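# Feed two timbers out and hang them on rack

## Task

Two timber lengths sit side by side in a halted powered roller feed, nearly all the way through, with only their ends still held by the rollers. Pressing the green button starts the feed, which keeps running until the red button is pressed. Get each timber lying in both hooks of the rack next to the outfeed, with neither timber resting on the other, and leave the machine switched off at the end.

## Robot and tools

Robots: three identical i2rt Big YAM arms named arm1, arm2 and arm3. Each has six revolute joints, a two-finger gripper and a wrist camera that sits on top of the hand, looking toward the fingertips. Reach is roughly 1.0 m from the joint1 axis.

Feet (base_link) in the scene frame, metres, quaternion as w,x,y,z; each foot faces along its own +x:
- arm1: x=-0.142 y=+0.806 z=+0.874 quat_wxyz=(+0.746, -0.004, -0.004, -0.666)
- arm2: x=+1.110 y=-0.719 z=+0.712 quat_wxyz=(+0.623, -0.004, -0.007, +0.782)
- arm3: x=-0.225 y=-0.825 z=+0.863 quat_wxyz=(+0.745, +0.004, -0.004, +0.667)

Scene frame: origin on the floor, +z up, shared by all arms. The hand point lies between the finger pads, about 1 cm short of the tips. Fingers extend along the hand's +z; they open and close along the hand's y. Printed hand positions can be off, more so at long reach.

Fixed cameras: cam_button, cam_end, cam_end2, cam_over and cam_side. Wrist cameras: arm1_cam_wrist, arm2_cam_wrist, arm3_cam_wrist. All images are 672x504.

Joint ranges (radians; the ± value is the tolerance for "done"):
- joint1_rad -2.879 to 2.879 ±0.045. Yaw about the foot; positive is counter-clockwise seen from above; 0 points along the foot's +x.
- joint2_rad 0 to 3.141 ±0.14. Shoulder; 0 has the upper arm level and pointing back; increasing lifts it up and forward.
- joint3_rad 0 to 3.019 ±0.09. Elbow; 0 is fully folded; increasing opens it.
- joint4_rad -1.692 to 1.57 ±0.055. Hand pitch; positive tips the fingers up.
- joint5_rad -1.57 to 1.57 ±0.03. Sideways hand swing; positive goes to the arm's right.
- joint6_rad -2.094 to 2.094 ±0.035. Hand roll; positive is clockwise viewed from behind the hand.
- gripper_m 0 to 0.093 ±0.003. Fingertip gap in metres. Each pad pushes about 50 to 64 N, and some grippers are a bit stronger.

Tool move. Give one object per arm you want to command, under the keys arm1, arm2 and arm3. An arm you leave out keeps its previous command. Every motion in one call starts at the same moment.
- "joints": absolute targets keyed by joint name. Angles are in rad and the gripper is in m.
- "min_time_s" (0.1 to 8) sits beside joints. It sets a minimum duration for that arm's joint motions; it never speeds anything up.
- "target": a list of seven numbers [x, y, z, qw, qx, qy, qz]. This is an absolute hand pose in the scene frame, in metres, in the same form as the printed "hand" line. The hand travels in a straight line toward it, starting from its current hand_target. When target is used, joints may contain only gripper_m.
- "speed" (0.002 to 0.5 m/s, default 0.25) is the peak speed along the path and needs a target. Rotation is capped at twice that value in rad/s.
Hand paths take 0.5 to 10 s, and all paths in one call finish together. Paths ignore obstacles and the other arms. Each step is clipped to within 100 mm and 20 degrees of the measured hand pose. Expect lag, drift, overshoot near full stretch, and final errors of a centimetre or more. Because each joint moves at its own rate, joint moves can sweep a wide arc.
- "cameras": a list of camera names, or ["all"], or []. If you omit it, a call with no action returns all cameras and a call with an action returns none.
A move with no action returns the full state, the scene number and images.

Result lines:
- "move": for each arm sent a motion, either "done" or its worst status (for example time_out).
- joint_status and hand_status: how the last motion ended.
- "off_target": the joint stopped short and may still be pushing.
- "time_out": each joint keeps a nearby target and goes on pushing; on_its_own lists what is still moving by itself. To relieve the push, send the joint its reported position.
- "not_followed", "joint command not followed" and "pose unreachable": a self- or arm-collision check refused the motion. A gripper command in the same call still runs.
- "as last shown": an arm not commanded by this call; its omitted lines are unchanged from before.
- hand_target: the pose the drives are currently aiming for.
- Joint velocities are in rad/s (gripper in m/s); "within noise" means the arm is still.
- Joint torques are in N m, listed in joint order. They include gravity and carry offsets. Torques 3 and 4 wrap around at ±28.

Tool wait: seconds, 0 to 10, plus optional cameras. It returns the state without issuing any command.

Tool zoom_image: camera plus region [x0, y0, x1, y1] in pixels from the top-left corner. The region can be at most 504 wide and 504 high, and only the newest images can be zoomed.

Tool finished_scene: scene (integer). Call it once the goal is met and will hold without the robots. Make no further calls after it in the same reply.

Gripper behaviour: when gripping hard, the reading shows narrower than the part by up to 0.005 m (a few grippers read slightly wider). Closed on nothing, it reads 0.000 to 0.003. To grip firmly, command about 0.005 m below the width at first contact. To release, command well above the current reading.

Avoid:
- Arms pressing hard against each other, including a gripper closing on another arm's fingers. The collision check may act too late, and it does not guard fingers, gripper housings or wrist cameras.
- Striking fixed or heavy objects.
- Dropping timber, letting it fall far, or releasing it while it is still moving.
- Knocking anything out of the work area.
- Keeping a push going against something that won't move. Arms do not stop on contact.
- Holding loads or an outstretched pose for long: motors heat up, show MOTOR HOT, and at 100 °C the arm goes limp for 30 s or more. Afterwards, resend any targets marked limit_stop_at_motor_heat.

Loose objects may occasionally get nudged.

The feed keeps running after green until red is pressed, so press red before finishing.

Each tool is called after "Emit:" as a command line: name --argument value for each argument, lists and objects as JSON in quotes; but a table of rows of numbers goes row by row, as --pt "numbers of a row", without its own name.

## Session

Emit:
move --cameras '["all"]'

Scene clock: 0.00 s.
Joint torques (N m): no reading
Heat: arm1: hottest joint1_rad 23 °C; arm2: hottest joint3_rad 22 °C; arm3: hottest joint2_rad 22 °C.
Joint velocities: within noise
arm1.joint_positions: joint1_rad=-0.792 joint2_rad=+0.591 joint3_rad=+1.353 joint4_rad=-1.540 joint5_rad=-0.284 joint6_rad=-0.232 gripper_m=+0.09396
arm1.joint_status: not commanded
arm1.hand: x=-0.2259 y=+0.6317 z=+1.3681 quat_wxyz=(-0.252, -0.742, -0.531, +0.322) (m; scene frame)
arm1.hand_target: x=-0.2248 y=+0.6331 z=+1.3776 quat_wxyz=(-0.255, -0.738, -0.530, +0.332) (m; scene frame)
arm1.hand_status: not commanded
arm2.joint_positions: joint1_rad=+0.174 joint2_rad=+0.596 joint3_rad=+1.398 joint4_rad=-1.492 joint5_rad=-0.215 joint6_rad=-0.742 gripper_m=+0.09396
arm2.joint_status: not commanded
arm2.hand: x=+0.9917 y=-0.5514 z=+1.2298 quat_wxyz=(-0.294, +0.890, -0.145, -0.318) (m; scene frame)
arm2.hand_target: x=+0.9922 y=-0.5532 z=+1.2409 quat_wxyz=(-0.304, +0.884, -0.142, -0.324) (m; scene frame)
arm2.hand_status: not commanded
arm3.joint_positions: joint1_rad=-0.151 joint2_rad=+0.603 joint3_rad=+1.486 joint4_rad=-1.464 joint5_rad=+0.148 joint6_rad=-0.406 gripper_m=+0.09396
arm3.joint_status: not commanded
arm3.hand: x=-0.1490 y=-0.6490 z=+1.4265 quat_wxyz=(-0.459, +0.638, -0.600, -0.152) (m; scene frame)
arm3.hand_target: x=-0.1498 y=-0.6521 z=+1.4353 quat_wxyz=(-0.468, +0.633, -0.597, -0.156) (m; scene frame)
arm3.hand_status: not commanded
pictures: arm1_cam_wrist, arm2_cam_wrist, arm3_cam_wrist, cam_button, cam_end, cam_end2, cam_over, cam_side

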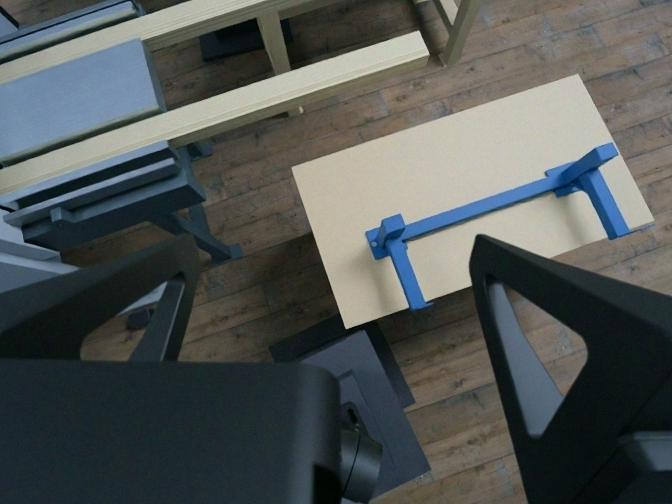

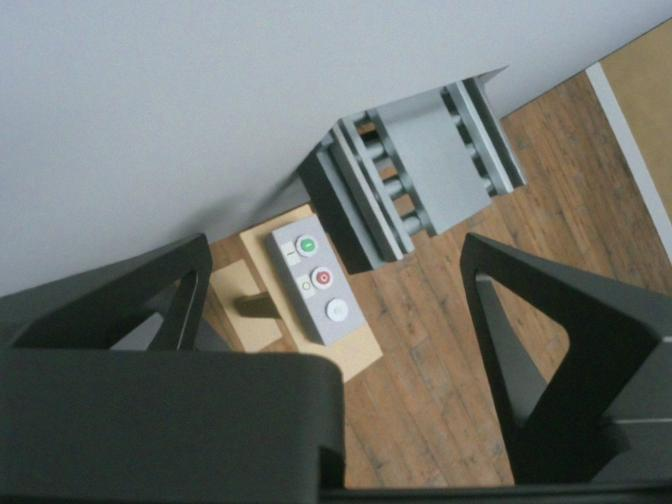

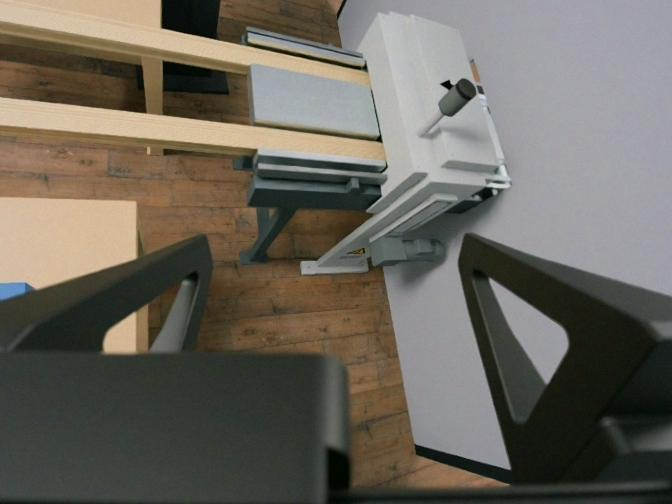

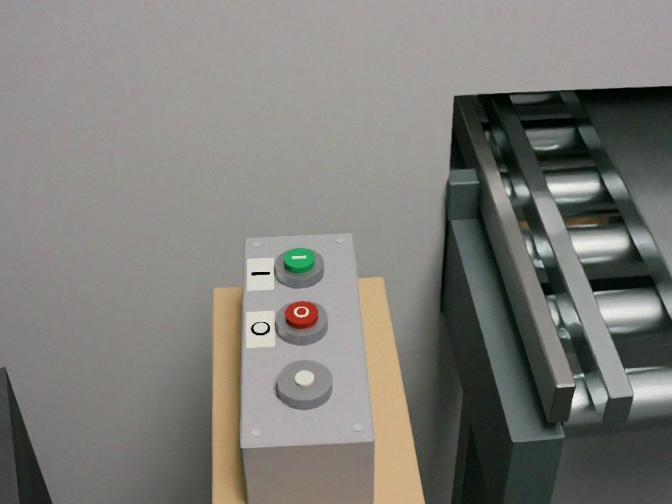

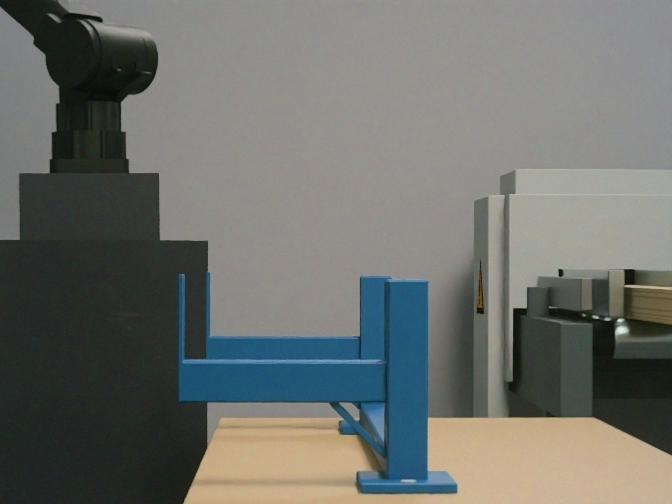

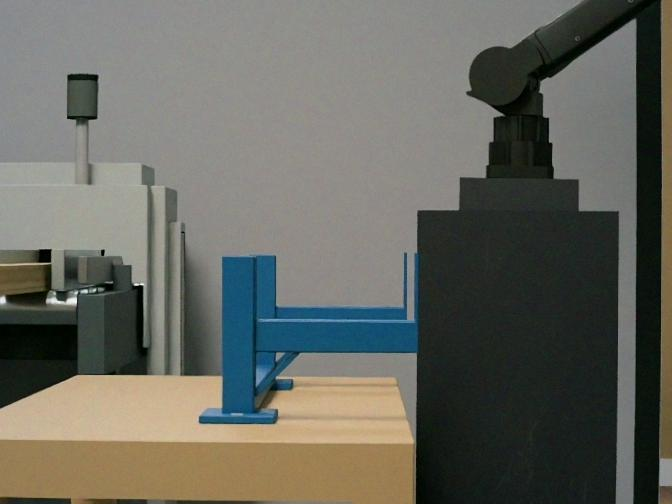

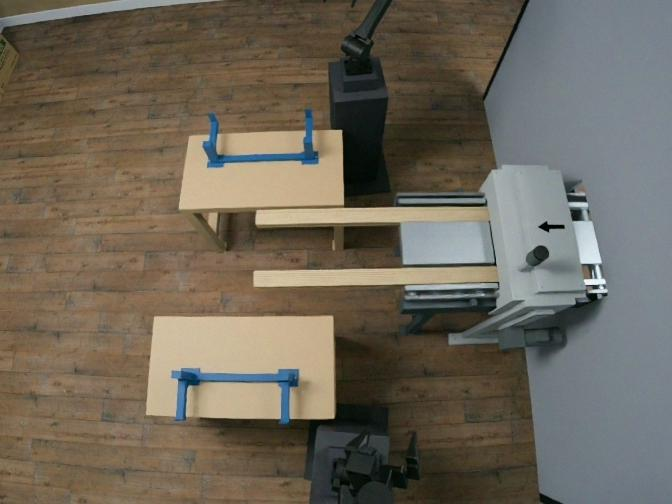

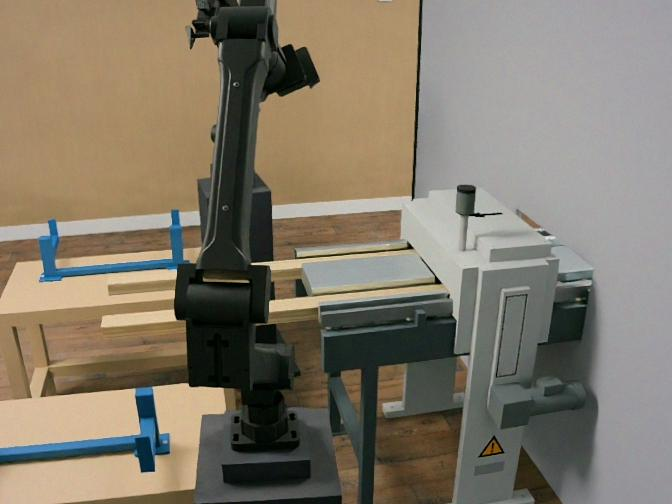

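Emit:
zoom_image --camera "cam_over" --region '[140, 80, 392, 300]'

Emit:
zoom_image --camera "cam_over" --region '[380, 150, 632, 360]'

Emit:
zoom_image --camera "cam_over" --region '[140, 290, 440, 504]'

Emit:
zoom_image --camera "cam_side" --region '[0, 180, 504, 504]'

Emit:
zoom_image --camera "cam_end" --region '[400, 150, 672, 504]'

Emit:
zoom_image --camera "arm2_cam_wrist" --region '[220, 60, 540, 380]'

Scaled by 2.000 from the camera's 672x504 image, which has a finer 960x720 frame.

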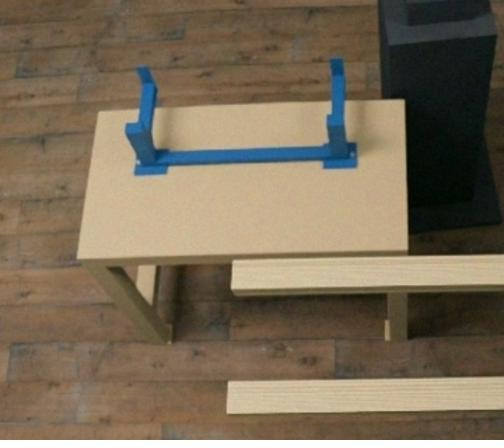

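Scaled by 2.000 from the camera's 672x504 image, which has a finer 960x720 frame.

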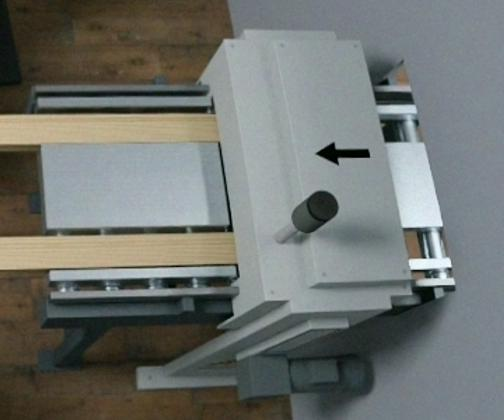

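Scaled by 1.680 from the camera's 672x504 image, which has a finer 960x720 frame.

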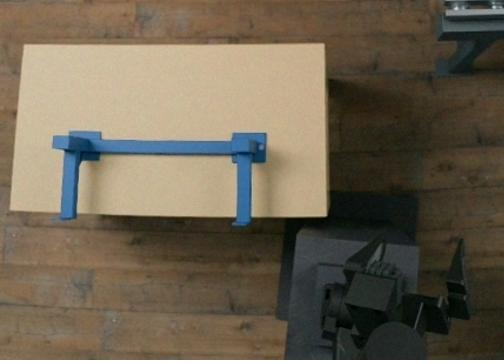

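Scaled by 1.000.

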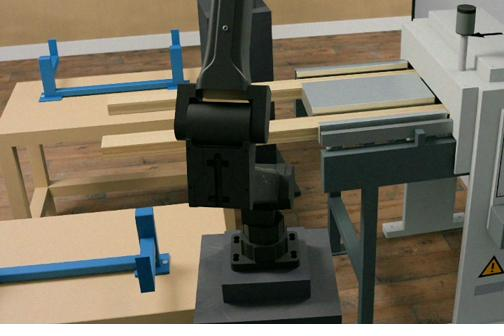

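Scaled by 1.424 from the camera's 672x504 image, which has a finer 960x720 frame.

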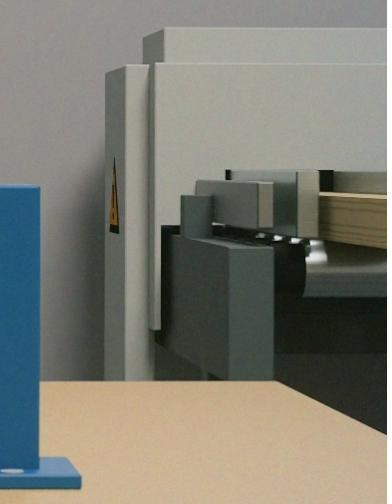

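Scaled by 1.575 from the camera's 672x504 image, which has a finer 960x720 frame.

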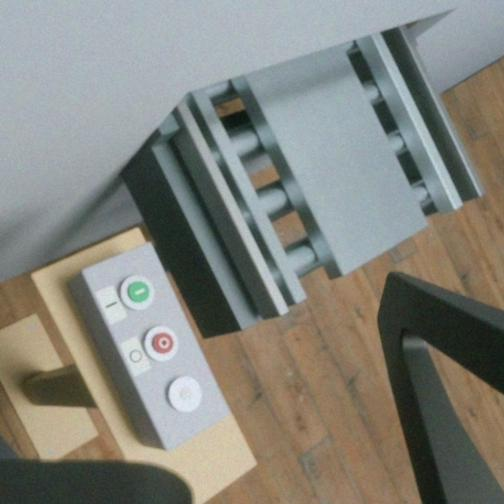

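Emit:
move --arm1 '{"target":[-0.1,0.3,1.3,0,0.7071,0.7071,0]}' --arm2 '{"target":[0.85,-0.35,1.15,0,0.7071,-0.7071,0]}' --arm3 '{"target":[-0.1,-0.3,1.3,0,0.7071,-0.7071,0]}' --cameras '["arm1_cam_wrist","arm2_cam_wrist","arm3_cam_wrist","cam_over"]'

Scene clock: 84.30 s.
Joint torques (N m): arm1=[1.08 -11.81 14.41 0.39 -0.16 -0.09] | arm2=[-0.85 -6.53 12.86 0.54 -0.74 0.55] | arm3=[-1.9 -11.22 12.57 0.83 -0.22 0.12]
Heat: arm1: hottest joint3_rad 25 °C; arm2: hottest joint3_rad 27 °C; arm3: hottest joint3_rad 31 °C.
move: arm1 off_target; arm2 off_target; arm3 off_target
Joint velocities: within noise
arm1.joint_positions: joint1_rad=-0.039 joint2_rad=+1.561 joint3_rad=+1.924 joint4_rad=-1.672 joint5_rad=+0.004 joint6_rad=+0.092 gripper_m=+0.09396
arm1.joint_status: not commanded
arm1.hand: x=-0.1057 y=+0.3053 z=+1.2858 quat_wxyz=(-0.103, -0.707, -0.694, +0.090) (m; scene frame)
arm1.hand_target: x=-0.1001 y=+0.3007 z=+1.2992 quat_wxyz=(-0.114, -0.699, -0.699, +0.096) (m; scene frame)
arm1.hand_status: off_target (0.016 m and 15.7 deg from the pose sent, 0.361 m and 51.6 deg at the start; a joint's target at an end of its range on 68 of 119 steps)
arm2.joint_positions: joint1_rad=+0.354 joint2_rad=+1.361 joint3_rad=+1.772 joint4_rad=-1.696 joint5_rad=+0.015 joint6_rad=+0.552 gripper_m=+0.09394
arm2.joint_status: not commanded
arm2.hand: x=+0.8719 y=-0.3604 z=+1.1405 quat_wxyz=(-0.045, +0.710, -0.690, -0.134) (m; scene frame)
arm2.hand_target: x=+0.8507 y=-0.3511 z=+1.1484 quat_wxyz=(-0.033, +0.702, -0.696, -0.145) (m; scene frame)
arm2.hand_status: off_target (0.026 m and 16.4 deg from the pose sent, 0.259 m and 86.0 deg at the start; a joint's target at an end of its range on 69 of 119 steps)
arm3.joint_positions: joint1_rad=-0.118 joint2_rad=+1.645 joint3_rad=+2.047 joint4_rad=-1.689 joint5_rad=+0.008 joint6_rad=-0.242 gripper_m=+0.09396
arm3.joint_status: not commanded
arm3.hand: x=-0.1014 y=-0.3060 z=+1.2837 quat_wxyz=(-0.127, +0.704, -0.695, -0.075) (m; scene frame)
arm3.hand_target: x=-0.1001 y=-0.3008 z=+1.2989 quat_wxyz=(-0.139, +0.698, -0.697, -0.085) (m; scene frame)
arm3.hand_status: off_target (0.017 m and 17.0 deg from the pose sent, 0.374 m and 57.9 deg at the start; a joint's target at an end of its range on 66 of 119 steps)
pictures: arm1_cam_wrist, arm2_cam_wrist, arm3_cam_wrist, cam_over

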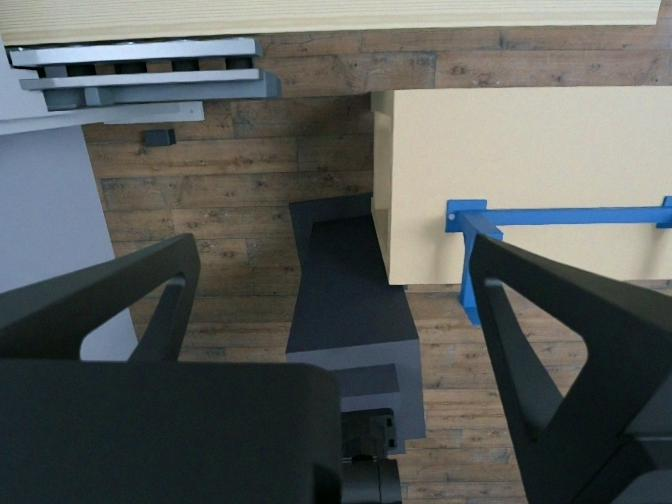

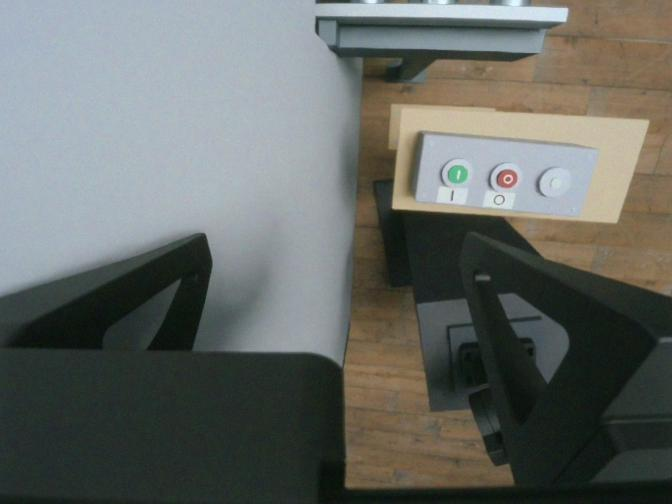

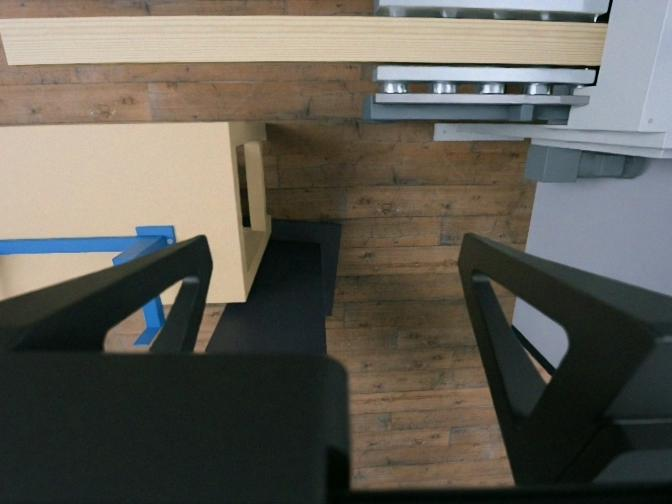

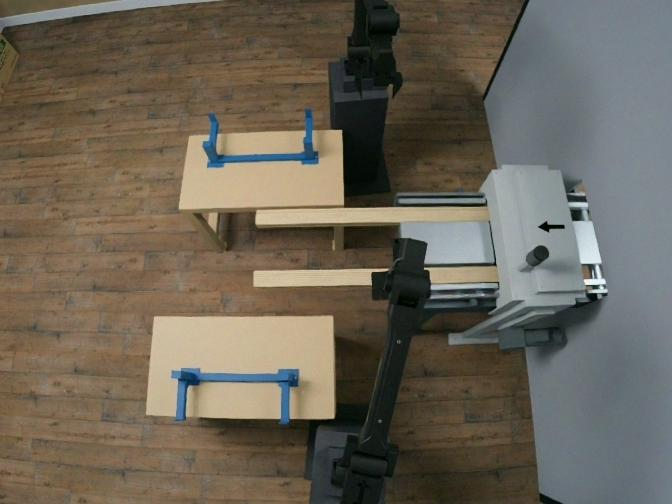

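Emit:
move --arm1 '{"target":[-0.1,0.15,0.98,0,1,0,0]}' --arm2 '{"target":[0.95,-0.40,1.0,0,0.7071,-0.7071,0],"joints":{"gripper_m":0.0}}' --arm3 '{"target":[-0.35,-0.15,0.98,0,1,0,0]}' --cameras '["all"]'

Scene clock: 238.70 s.
Joint torques (N m): arm1=[-0.32 -19.02 14.04 0.08 -0.06 0.1] | arm2=[-3.19 -10.17 7.21 0.58 0.1 0.01] | arm3=[-1.73 -17.55 12.66 0.34 -0.08 -0.05]
Heat: arm1: hottest joint3_rad 34 °C; arm2: hottest joint3_rad 37 °C; arm3: hottest joint3_rad 47 °C.
move: arm1 off_target; arm2 done; arm3 off_target
Joint velocities: within noise
arm1.joint_positions: joint1_rad=-0.041 joint2_rad=+2.126 joint3_rad=+1.930 joint4_rad=-1.411 joint5_rad=+0.003 joint6_rad=+1.626 gripper_m=+0.09396
arm1.joint_status: not commanded
arm1.hand: x=-0.0962 y=+0.1644 z=+0.9755 quat_wxyz=(+0.012, -1.000, -0.008, +0.002) (m; scene frame)
arm1.hand_target: x=-0.1002 y=+0.1506 z=+0.9802 quat_wxyz=(+0.000, -1.000, +0.000, +0.000) (m; scene frame)
arm1.hand_status: off_target (0.016 m and 1.7 deg from the pose sent, 0.343 m and 90.1 deg at the start)
arm2.joint_positions: joint1_rad=+0.235 joint2_rad=+1.286 joint3_rad=+1.345 joint4_rad=-1.646 joint5_rad=-0.017 joint6_rad=+0.460 gripper_m=+0.00050
arm2.joint_status: all done
arm2.hand: x=+0.9455 y=-0.4008 z=+0.9992 quat_wxyz=(+0.004, +0.707, -0.707, +0.008) (m; scene frame)
arm2.hand_target: x=+0.9500 y=-0.4001 z=+1.0000 quat_wxyz=(+0.000, +0.707, -0.707, +0.000) (m; scene frame)
arm2.hand_status: done (0.005 m and 1.0 deg from the pose sent, 0.166 m and 16.4 deg at the start)
arm3.joint_positions: joint1_rad=+0.291 joint2_rad=+2.213 joint3_rad=+2.106 joint4_rad=-1.495 joint5_rad=-0.006 joint6_rad=-1.378 gripper_m=+0.09396
arm3.joint_status: not commanded
arm3.hand: x=-0.3466 y=-0.1624 z=+0.9752 quat_wxyz=(+0.010, +1.000, -0.006, +0.000) (m; scene frame)
arm3.hand_target: x=-0.3500 y=-0.1506 z=+0.9802 quat_wxyz=(-0.001, +1.000, +0.000, +0.000) (m; scene frame)
arm3.hand_status: off_target (0.014 m and 1.3 deg from the pose sent, 0.422 m and 90.6 deg at the start)
pictures: arm1_cam_wrist, arm2_cam_wrist, arm3_cam_wrist, cam_button, cam_end, cam_end2, cam_over, cam_side

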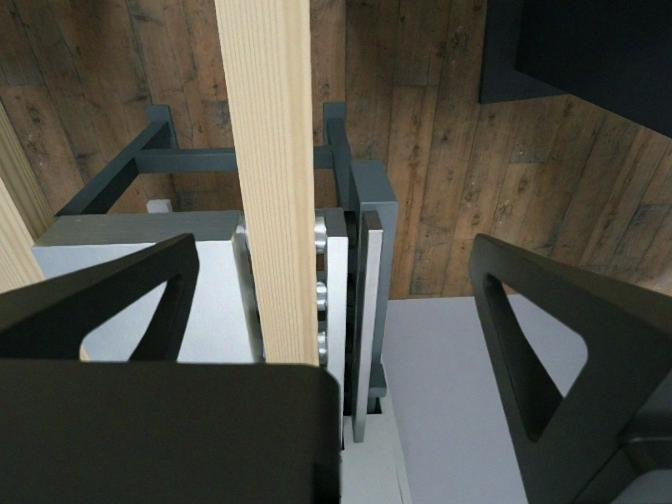

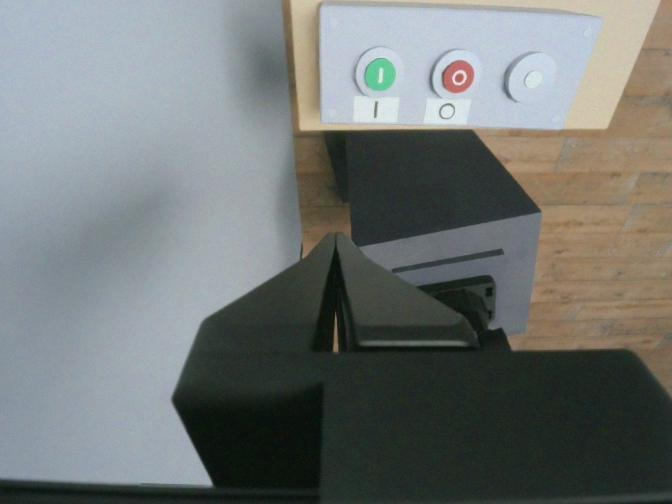

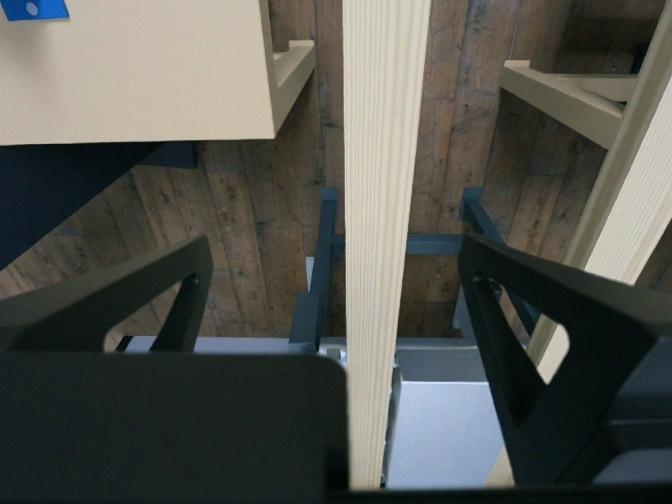

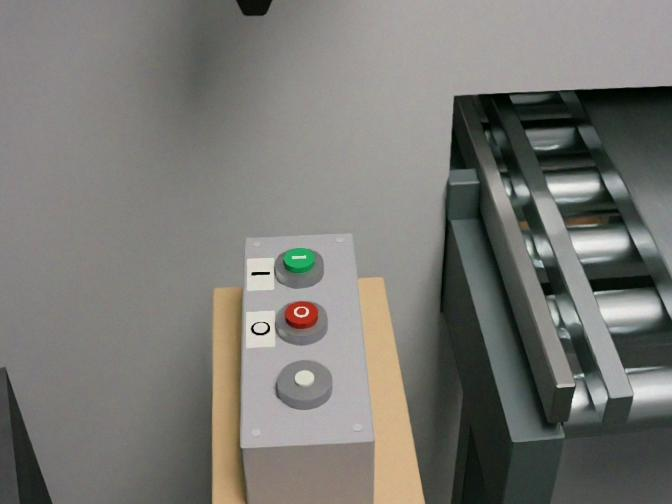

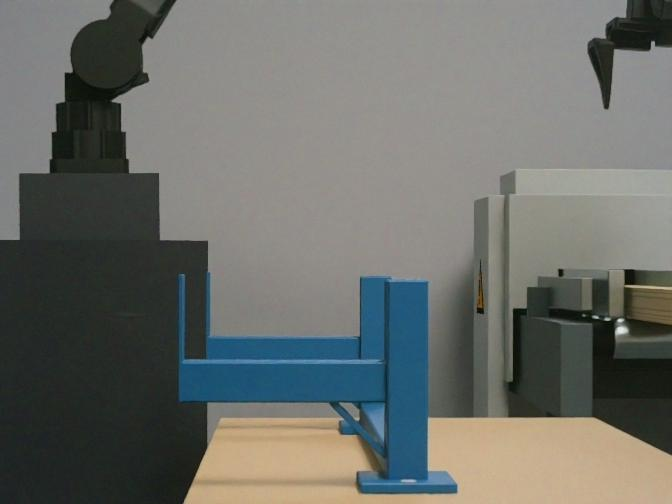

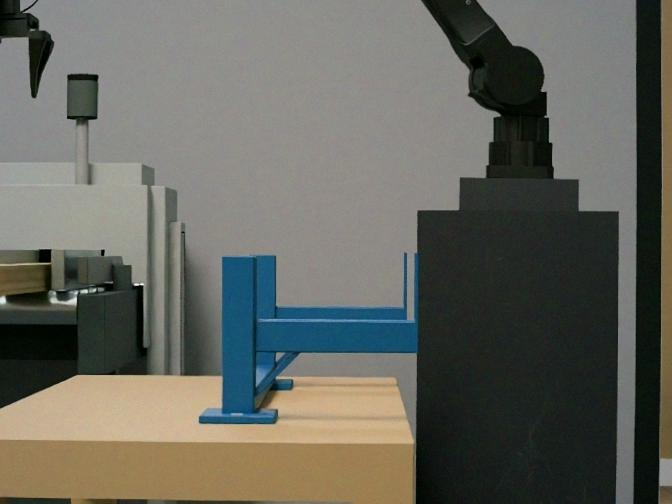

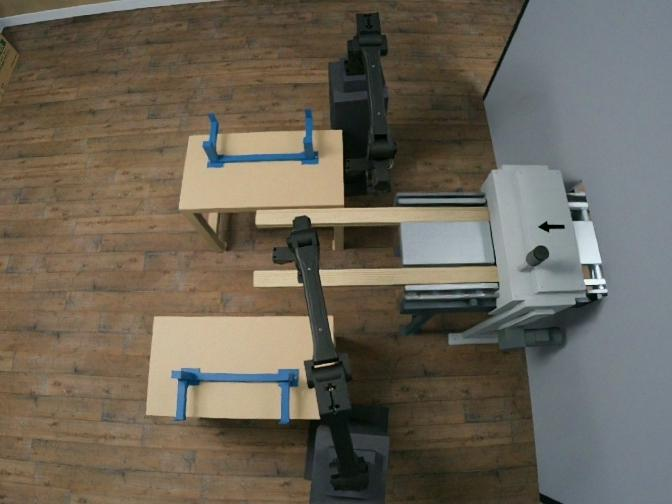

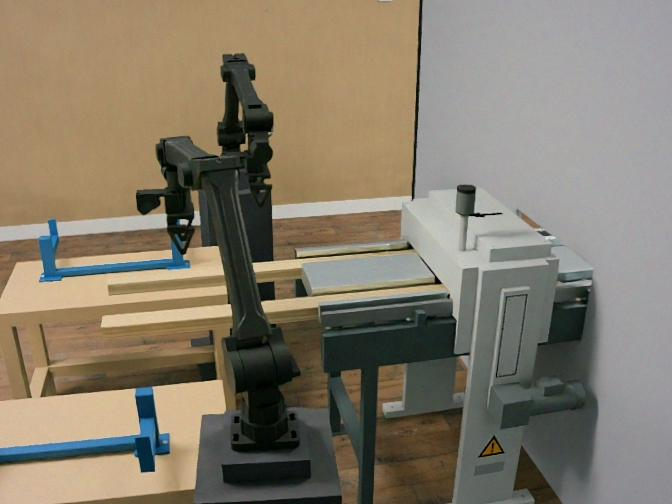

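Emit:
zoom_image --camera "arm3_cam_wrist" --region '[230, 0, 530, 350]'

Emit:
zoom_image --camera "arm1_cam_wrist" --region '[150, 0, 450, 370]'

Emit:
zoom_image --camera "cam_end" --region '[520, 220, 672, 360]'

Emit:
zoom_image --camera "cam_end2" --region '[0, 200, 152, 340]'

Scaled by 1.440 from the camera's 672x504 image, which has a finer 960x720 frame.

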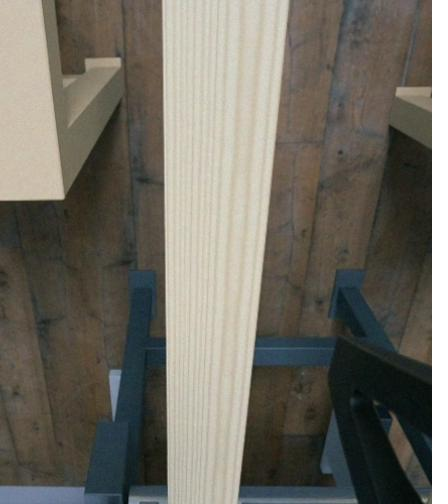

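Scaled by 1.362 from the camera's 672x504 image, which has a finer 960x720 frame.

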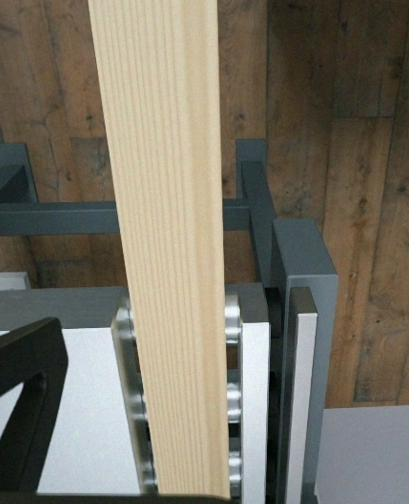

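Scaled by 3.316 from the camera's 672x504 image, which has a finer 960x720 frame.

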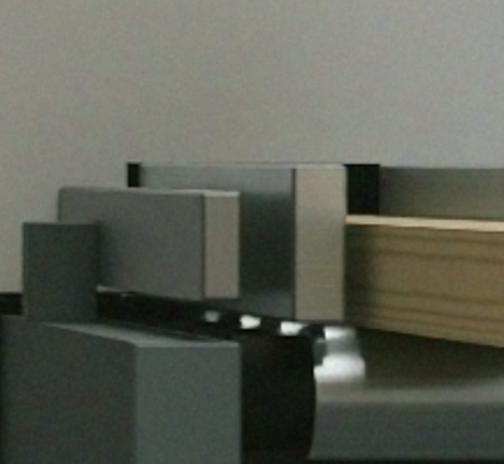

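Scaled by 3.316 from the camera's 672x504 image, which has a finer 960x720 frame.

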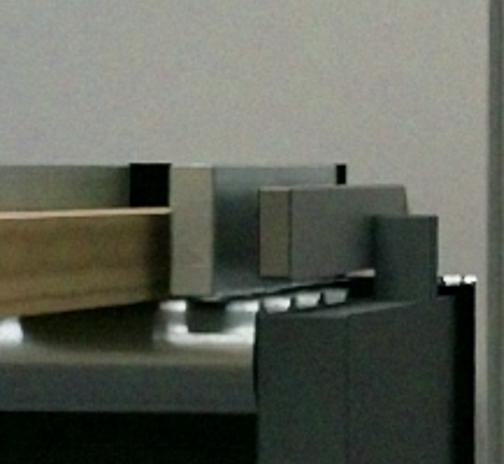

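Emit:
move --arm1 '{"target":[-0.45,0.45,1.1,0,1,0,0]}' --arm3 '{"target":[-0.45,-0.45,1.1,0,1,0,0]}' --cameras '["arm1_cam_wrist","arm3_cam_wrist","cam_over"]'

Emit:
move --arm1 '{"target":[-0.65,0.45,1.1,0,1,0,0]}' --arm3 '{"target":[-0.65,-0.45,1.1,0,1,0,0]}' --cameras '["arm1_cam_wrist","arm3_cam_wrist","cam_over"]'

Scene clock: 307.10 s.
Joint torques (N m): arm1=[0.56 -13.45 12.77 -0.25 -0.01 -0.09] | arm2=[-3.25 -10.17 7.21 0.58 0.1 0.01] | arm3=[-1.44 -10.4 8.34 0.32 -0.2 0.14]
Heat: arm1: hottest joint3_rad 34 °C; arm2: hottest joint3_rad 33 °C; arm3: hottest joint3_rad 42 °C.
move: arm1 off_target; arm3 done
Joint velocities: within noise
arm1.joint_positions: joint1_rad=-0.818 joint2_rad=+1.589 joint3_rad=+1.455 joint4_rad=-1.470 joint5_rad=+0.010 joint6_rad=+0.875 gripper_m=+0.09396
arm1.joint_status: not commanded
arm1.hand: x=-0.4463 y=+0.4547 z=+1.0867 quat_wxyz=(+0.010, -1.000, +0.004, -0.008) (m; scene frame)
arm1.hand_target: x=-0.4498 y=+0.4503 z=+1.0999 quat_wxyz=(+0.000, -1.000, +0.000, +0.000) (m; scene frame)
arm1.hand_status: off_target (0.015 m and 1.5 deg from the pose sent, 0.472 m and 1.7 deg at the start)
arm2: as last shown
arm3.joint_positions: joint1_rad=+0.641 joint2_rad=+1.499 joint3_rad=+1.421 joint4_rad=-1.487 joint5_rad=-0.006 joint6_rad=-1.045 gripper_m=+0.09396
arm3.joint_status: not commanded
arm3.hand: x=-0.4503 y=-0.4446 z=+1.1026 quat_wxyz=(-0.007, +1.000, +0.002, -0.004) (m; scene frame)
arm3.hand_target: x=-0.4499 y=-0.4499 z=+1.1000 quat_wxyz=(+0.000, +1.000, +0.000, +0.000) (m; scene frame)
arm3.hand_status: done (0.006 m and 1.0 deg from the pose sent, 0.330 m and 1.3 deg at the start)
pictures: arm1_cam_wrist, arm3_cam_wrist, cam_over

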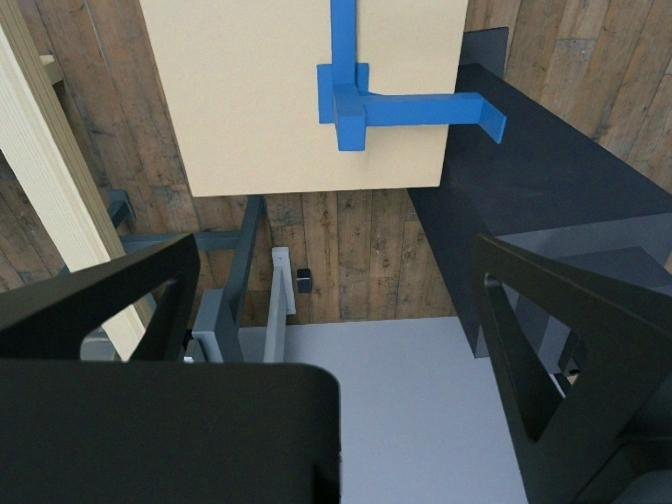

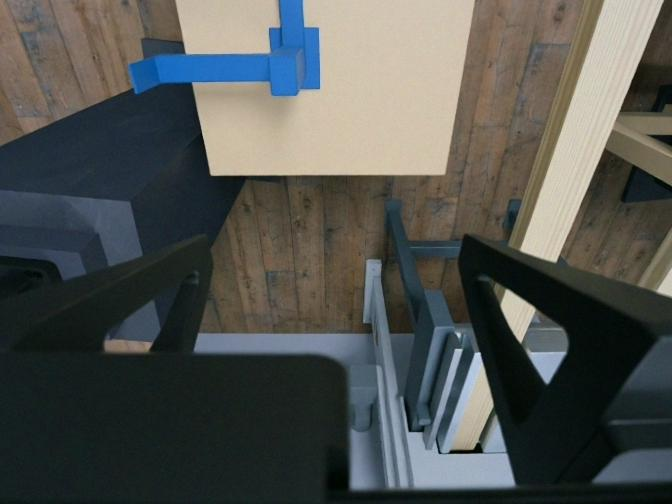

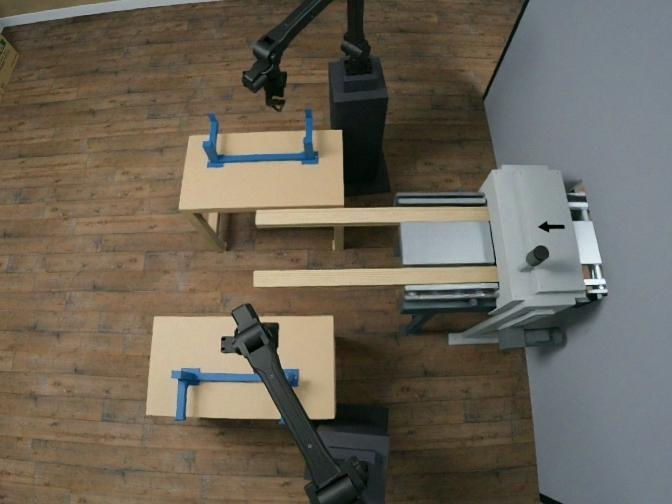

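Scene clock: 308.97 s.
Joint torques (N m): arm1=[0.44 -17.38 14.49 -0.29 0.02 -0.11] | arm2=[-3.25 -10.23 7.21 0.58 0.11 0.01] | arm3=[-1.96 -13.1 12.78 0.24 -0.11 0.14]
Heat: arm1: hottest joint3_rad 34 °C; arm2: hottest joint3_rad 32 °C; arm3: hottest joint3_rad 42 °C.
move: arm1 off_target; arm3 off_target
Joint velocities: within noise
arm1.joint_positions: joint1_rad=-1.064 joint2_rad=+1.977 joint3_rad=+2.018 joint4_rad=-1.630 joint5_rad=+0.010 joint6_rad=+0.627 gripper_m=+0.09396
arm1.joint_status: not commanded
arm1.hand: x=-0.6406 y=+0.4557 z=+1.0965 quat_wxyz=(+0.003, -1.000, +0.004, -0.005) (m; scene frame)
arm1.hand_target: x=-0.6495 y=+0.4503 z=+1.0999 quat_wxyz=(+0.000, -1.000, +0.000, +0.000) (m; scene frame)
arm1.hand_status: off_target (0.012 m and 0.8 deg from the pose sent, 0.204 m and 1.5 deg at the start)
arm2: as last shown
arm3.joint_positions: joint1_rad=+0.954 joint2_rad=+1.818 joint3_rad=+1.794 joint4_rad=-1.577 joint5_rad=-0.011 joint6_rad=-0.739 gripper_m=+0.09396
arm3.joint_status: not commanded
arm3.hand: x=-0.6401 y=-0.4599 z=+1.0908 quat_wxyz=(+0.008, +1.000, +0.005, +0.008) (m; scene frame)
arm3.hand_target: x=-0.6495 y=-0.4505 z=+1.0999 quat_wxyz=(+0.000, +1.000, +0.000, +0.000) (m; scene frame)
arm3.hand_status: off_target (0.017 m and 1.4 deg from the pose sent, 0.200 m and 1.0 deg at the start)
pictures: arm1_cam_wrist, arm3_cam_wrist, cam_over

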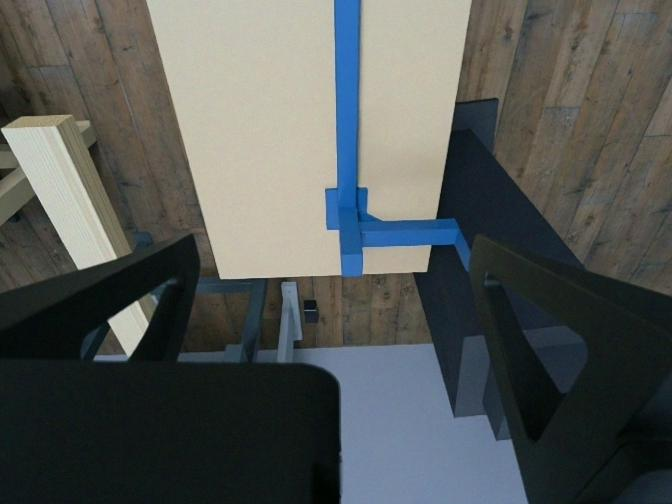

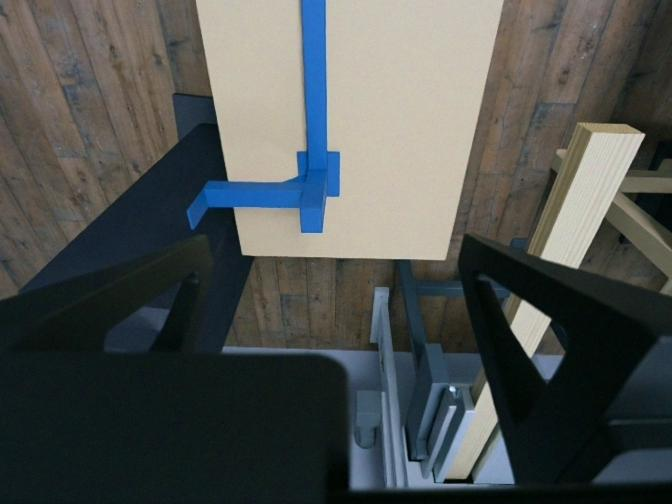

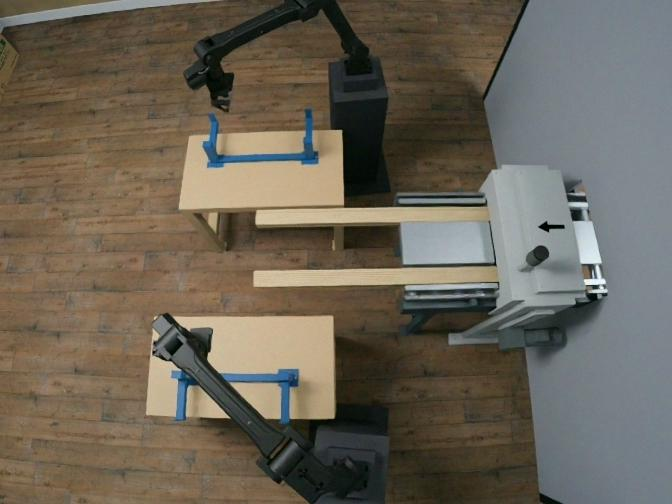

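Emit:
zoom_image --camera "arm1_cam_wrist" --region '[300, 150, 500, 300]'

Emit:
zoom_image --camera "arm3_cam_wrist" --region '[160, 120, 360, 270]'

Emit:
move --arm1 '{"target":[-0.45,0.45,1.1,0,1,0,0]}' --arm3 '{"target":[-0.45,-0.45,1.1,0,1,0,0]}' --cameras '["arm1_cam_wrist","arm3_cam_wrist"]'

Emit:
zoom_image --camera "arm1_cam_wrist" --region '[310, 40, 510, 190]'

Emit:
zoom_image --camera "arm3_cam_wrist" --region '[120, 0, 320, 150]'

Emit:
zoom_image --camera "arm1_cam_wrist" --region '[0, 0, 200, 150]'

Scaled by 2.520 from the camera's 672x504 image, which has a finer 960x720 frame.

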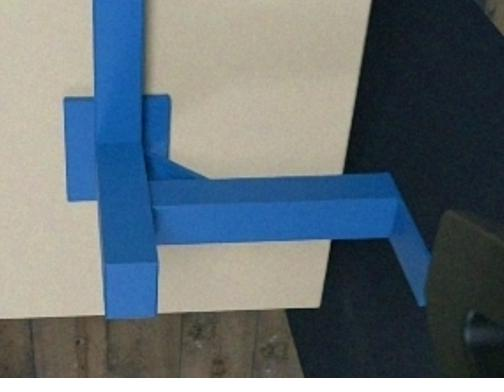

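Scaled by 2.520 from the camera's 672x504 image, which has a finer 960x720 frame.

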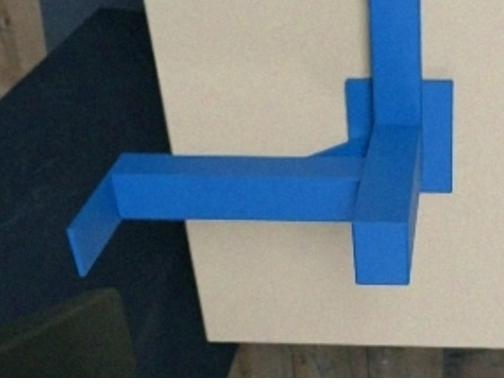

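Scene clock: 327.83 s.
Joint torques (N m): arm1=[1.2 -13.63 10.14 0.66 0.09 0.07] | arm2=[-3.25 -10.17 7.21 0.58 0.1 0.01] | arm3=[-2.02 -10.75 8.28 0.96 -0.21 -0.07]
Heat: arm1: hottest joint3_rad 36 °C; arm2: hottest joint3_rad 32 °C; arm3: hottest joint3_rad 45 °C.
move: arm1 done; arm3 done
Joint velocities: within noise
arm1.joint_positions: joint1_rad=-0.821 joint2_rad=+1.590 joint3_rad=+1.486 joint4_rad=-1.490 joint5_rad=+0.007 joint6_rad=+0.857 gripper_m=+0.09396
arm1.joint_status: not commanded
arm1.hand: x=-0.4497 y=+0.4523 z=+1.0979 quat_wxyz=(+0.005, -1.000, -0.003, -0.006) (m; scene frame)
arm1.hand_target: x=-0.4500 y=+0.4500 z=+1.1000 quat_wxyz=(+0.000, -1.000, +0.000, +0.000) (m; scene frame)
arm1.hand_status: done (0.003 m and 0.9 deg from the pose sent, 0.191 m and 0.8 deg at the start)
arm2: as last shown
arm3.joint_positions: joint1_rad=+0.649 joint2_rad=+1.503 joint3_rad=+1.421 joint4_rad=-1.506 joint5_rad=-0.005 joint6_rad=-1.025 gripper_m=+0.09396
arm3.joint_status: not commanded
arm3.hand: x=-0.4511 y=-0.4501 z=+1.1009 quat_wxyz=(+0.003, +1.000, -0.004, +0.002) (m; scene frame)
arm3.hand_target: x=-0.4501 y=-0.4500 z=+1.1001 quat_wxyz=(+0.000, +1.000, +0.000, +0.000) (m; scene frame)
arm3.hand_status: done (0.001 m and 0.6 deg from the pose sent, 0.191 m and 1.4 deg at the start)
pictures: arm1_cam_wrist, arm3_cam_wrist

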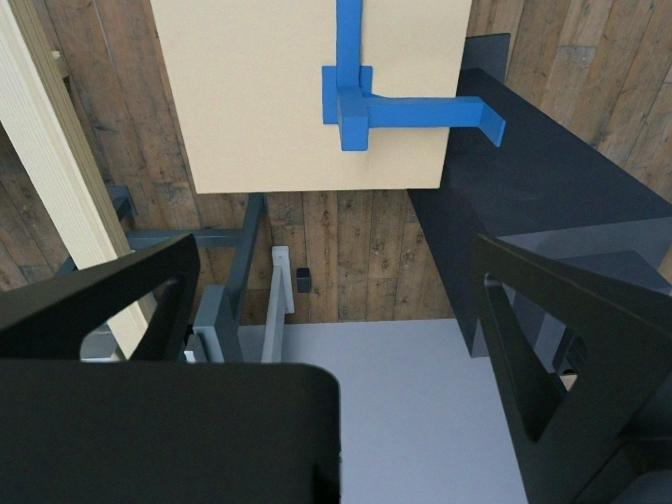

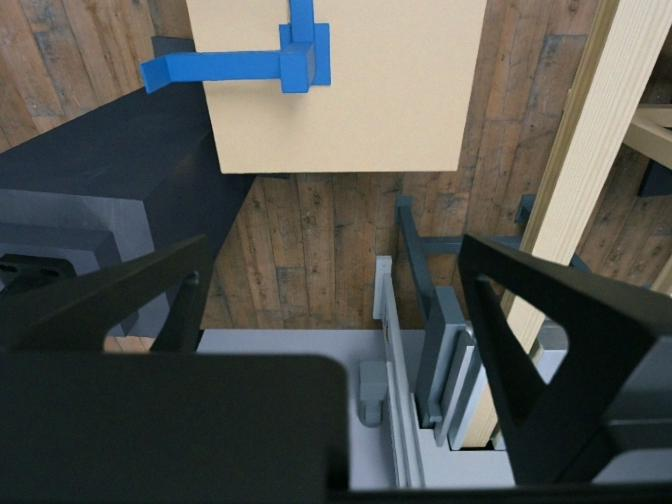

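Scaled by 2.520 from the camera's 672x504 image, which has a finer 960x720 frame.

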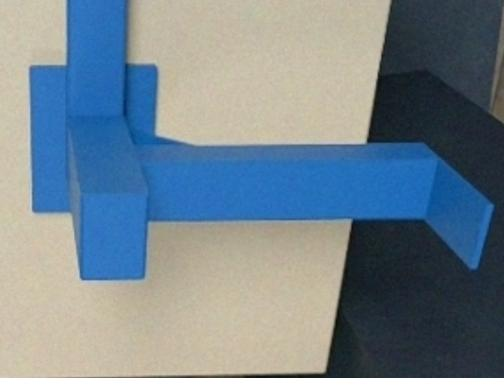

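Scaled by 2.520 from the camera's 672x504 image, which has a finer 960x720 frame.

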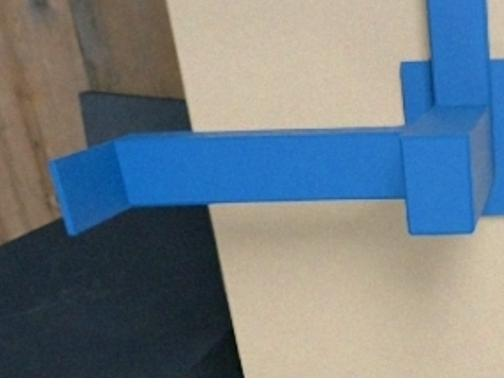

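Scaled by 2.520 from the camera's 672x504 image, which has a finer 960x720 frame.

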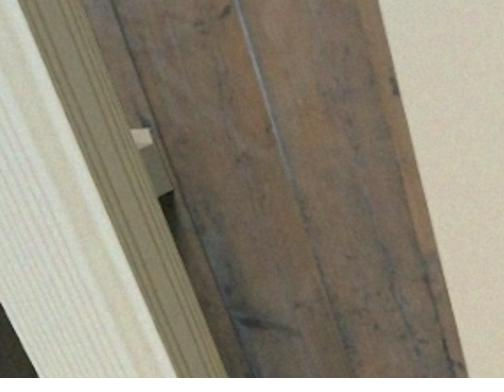

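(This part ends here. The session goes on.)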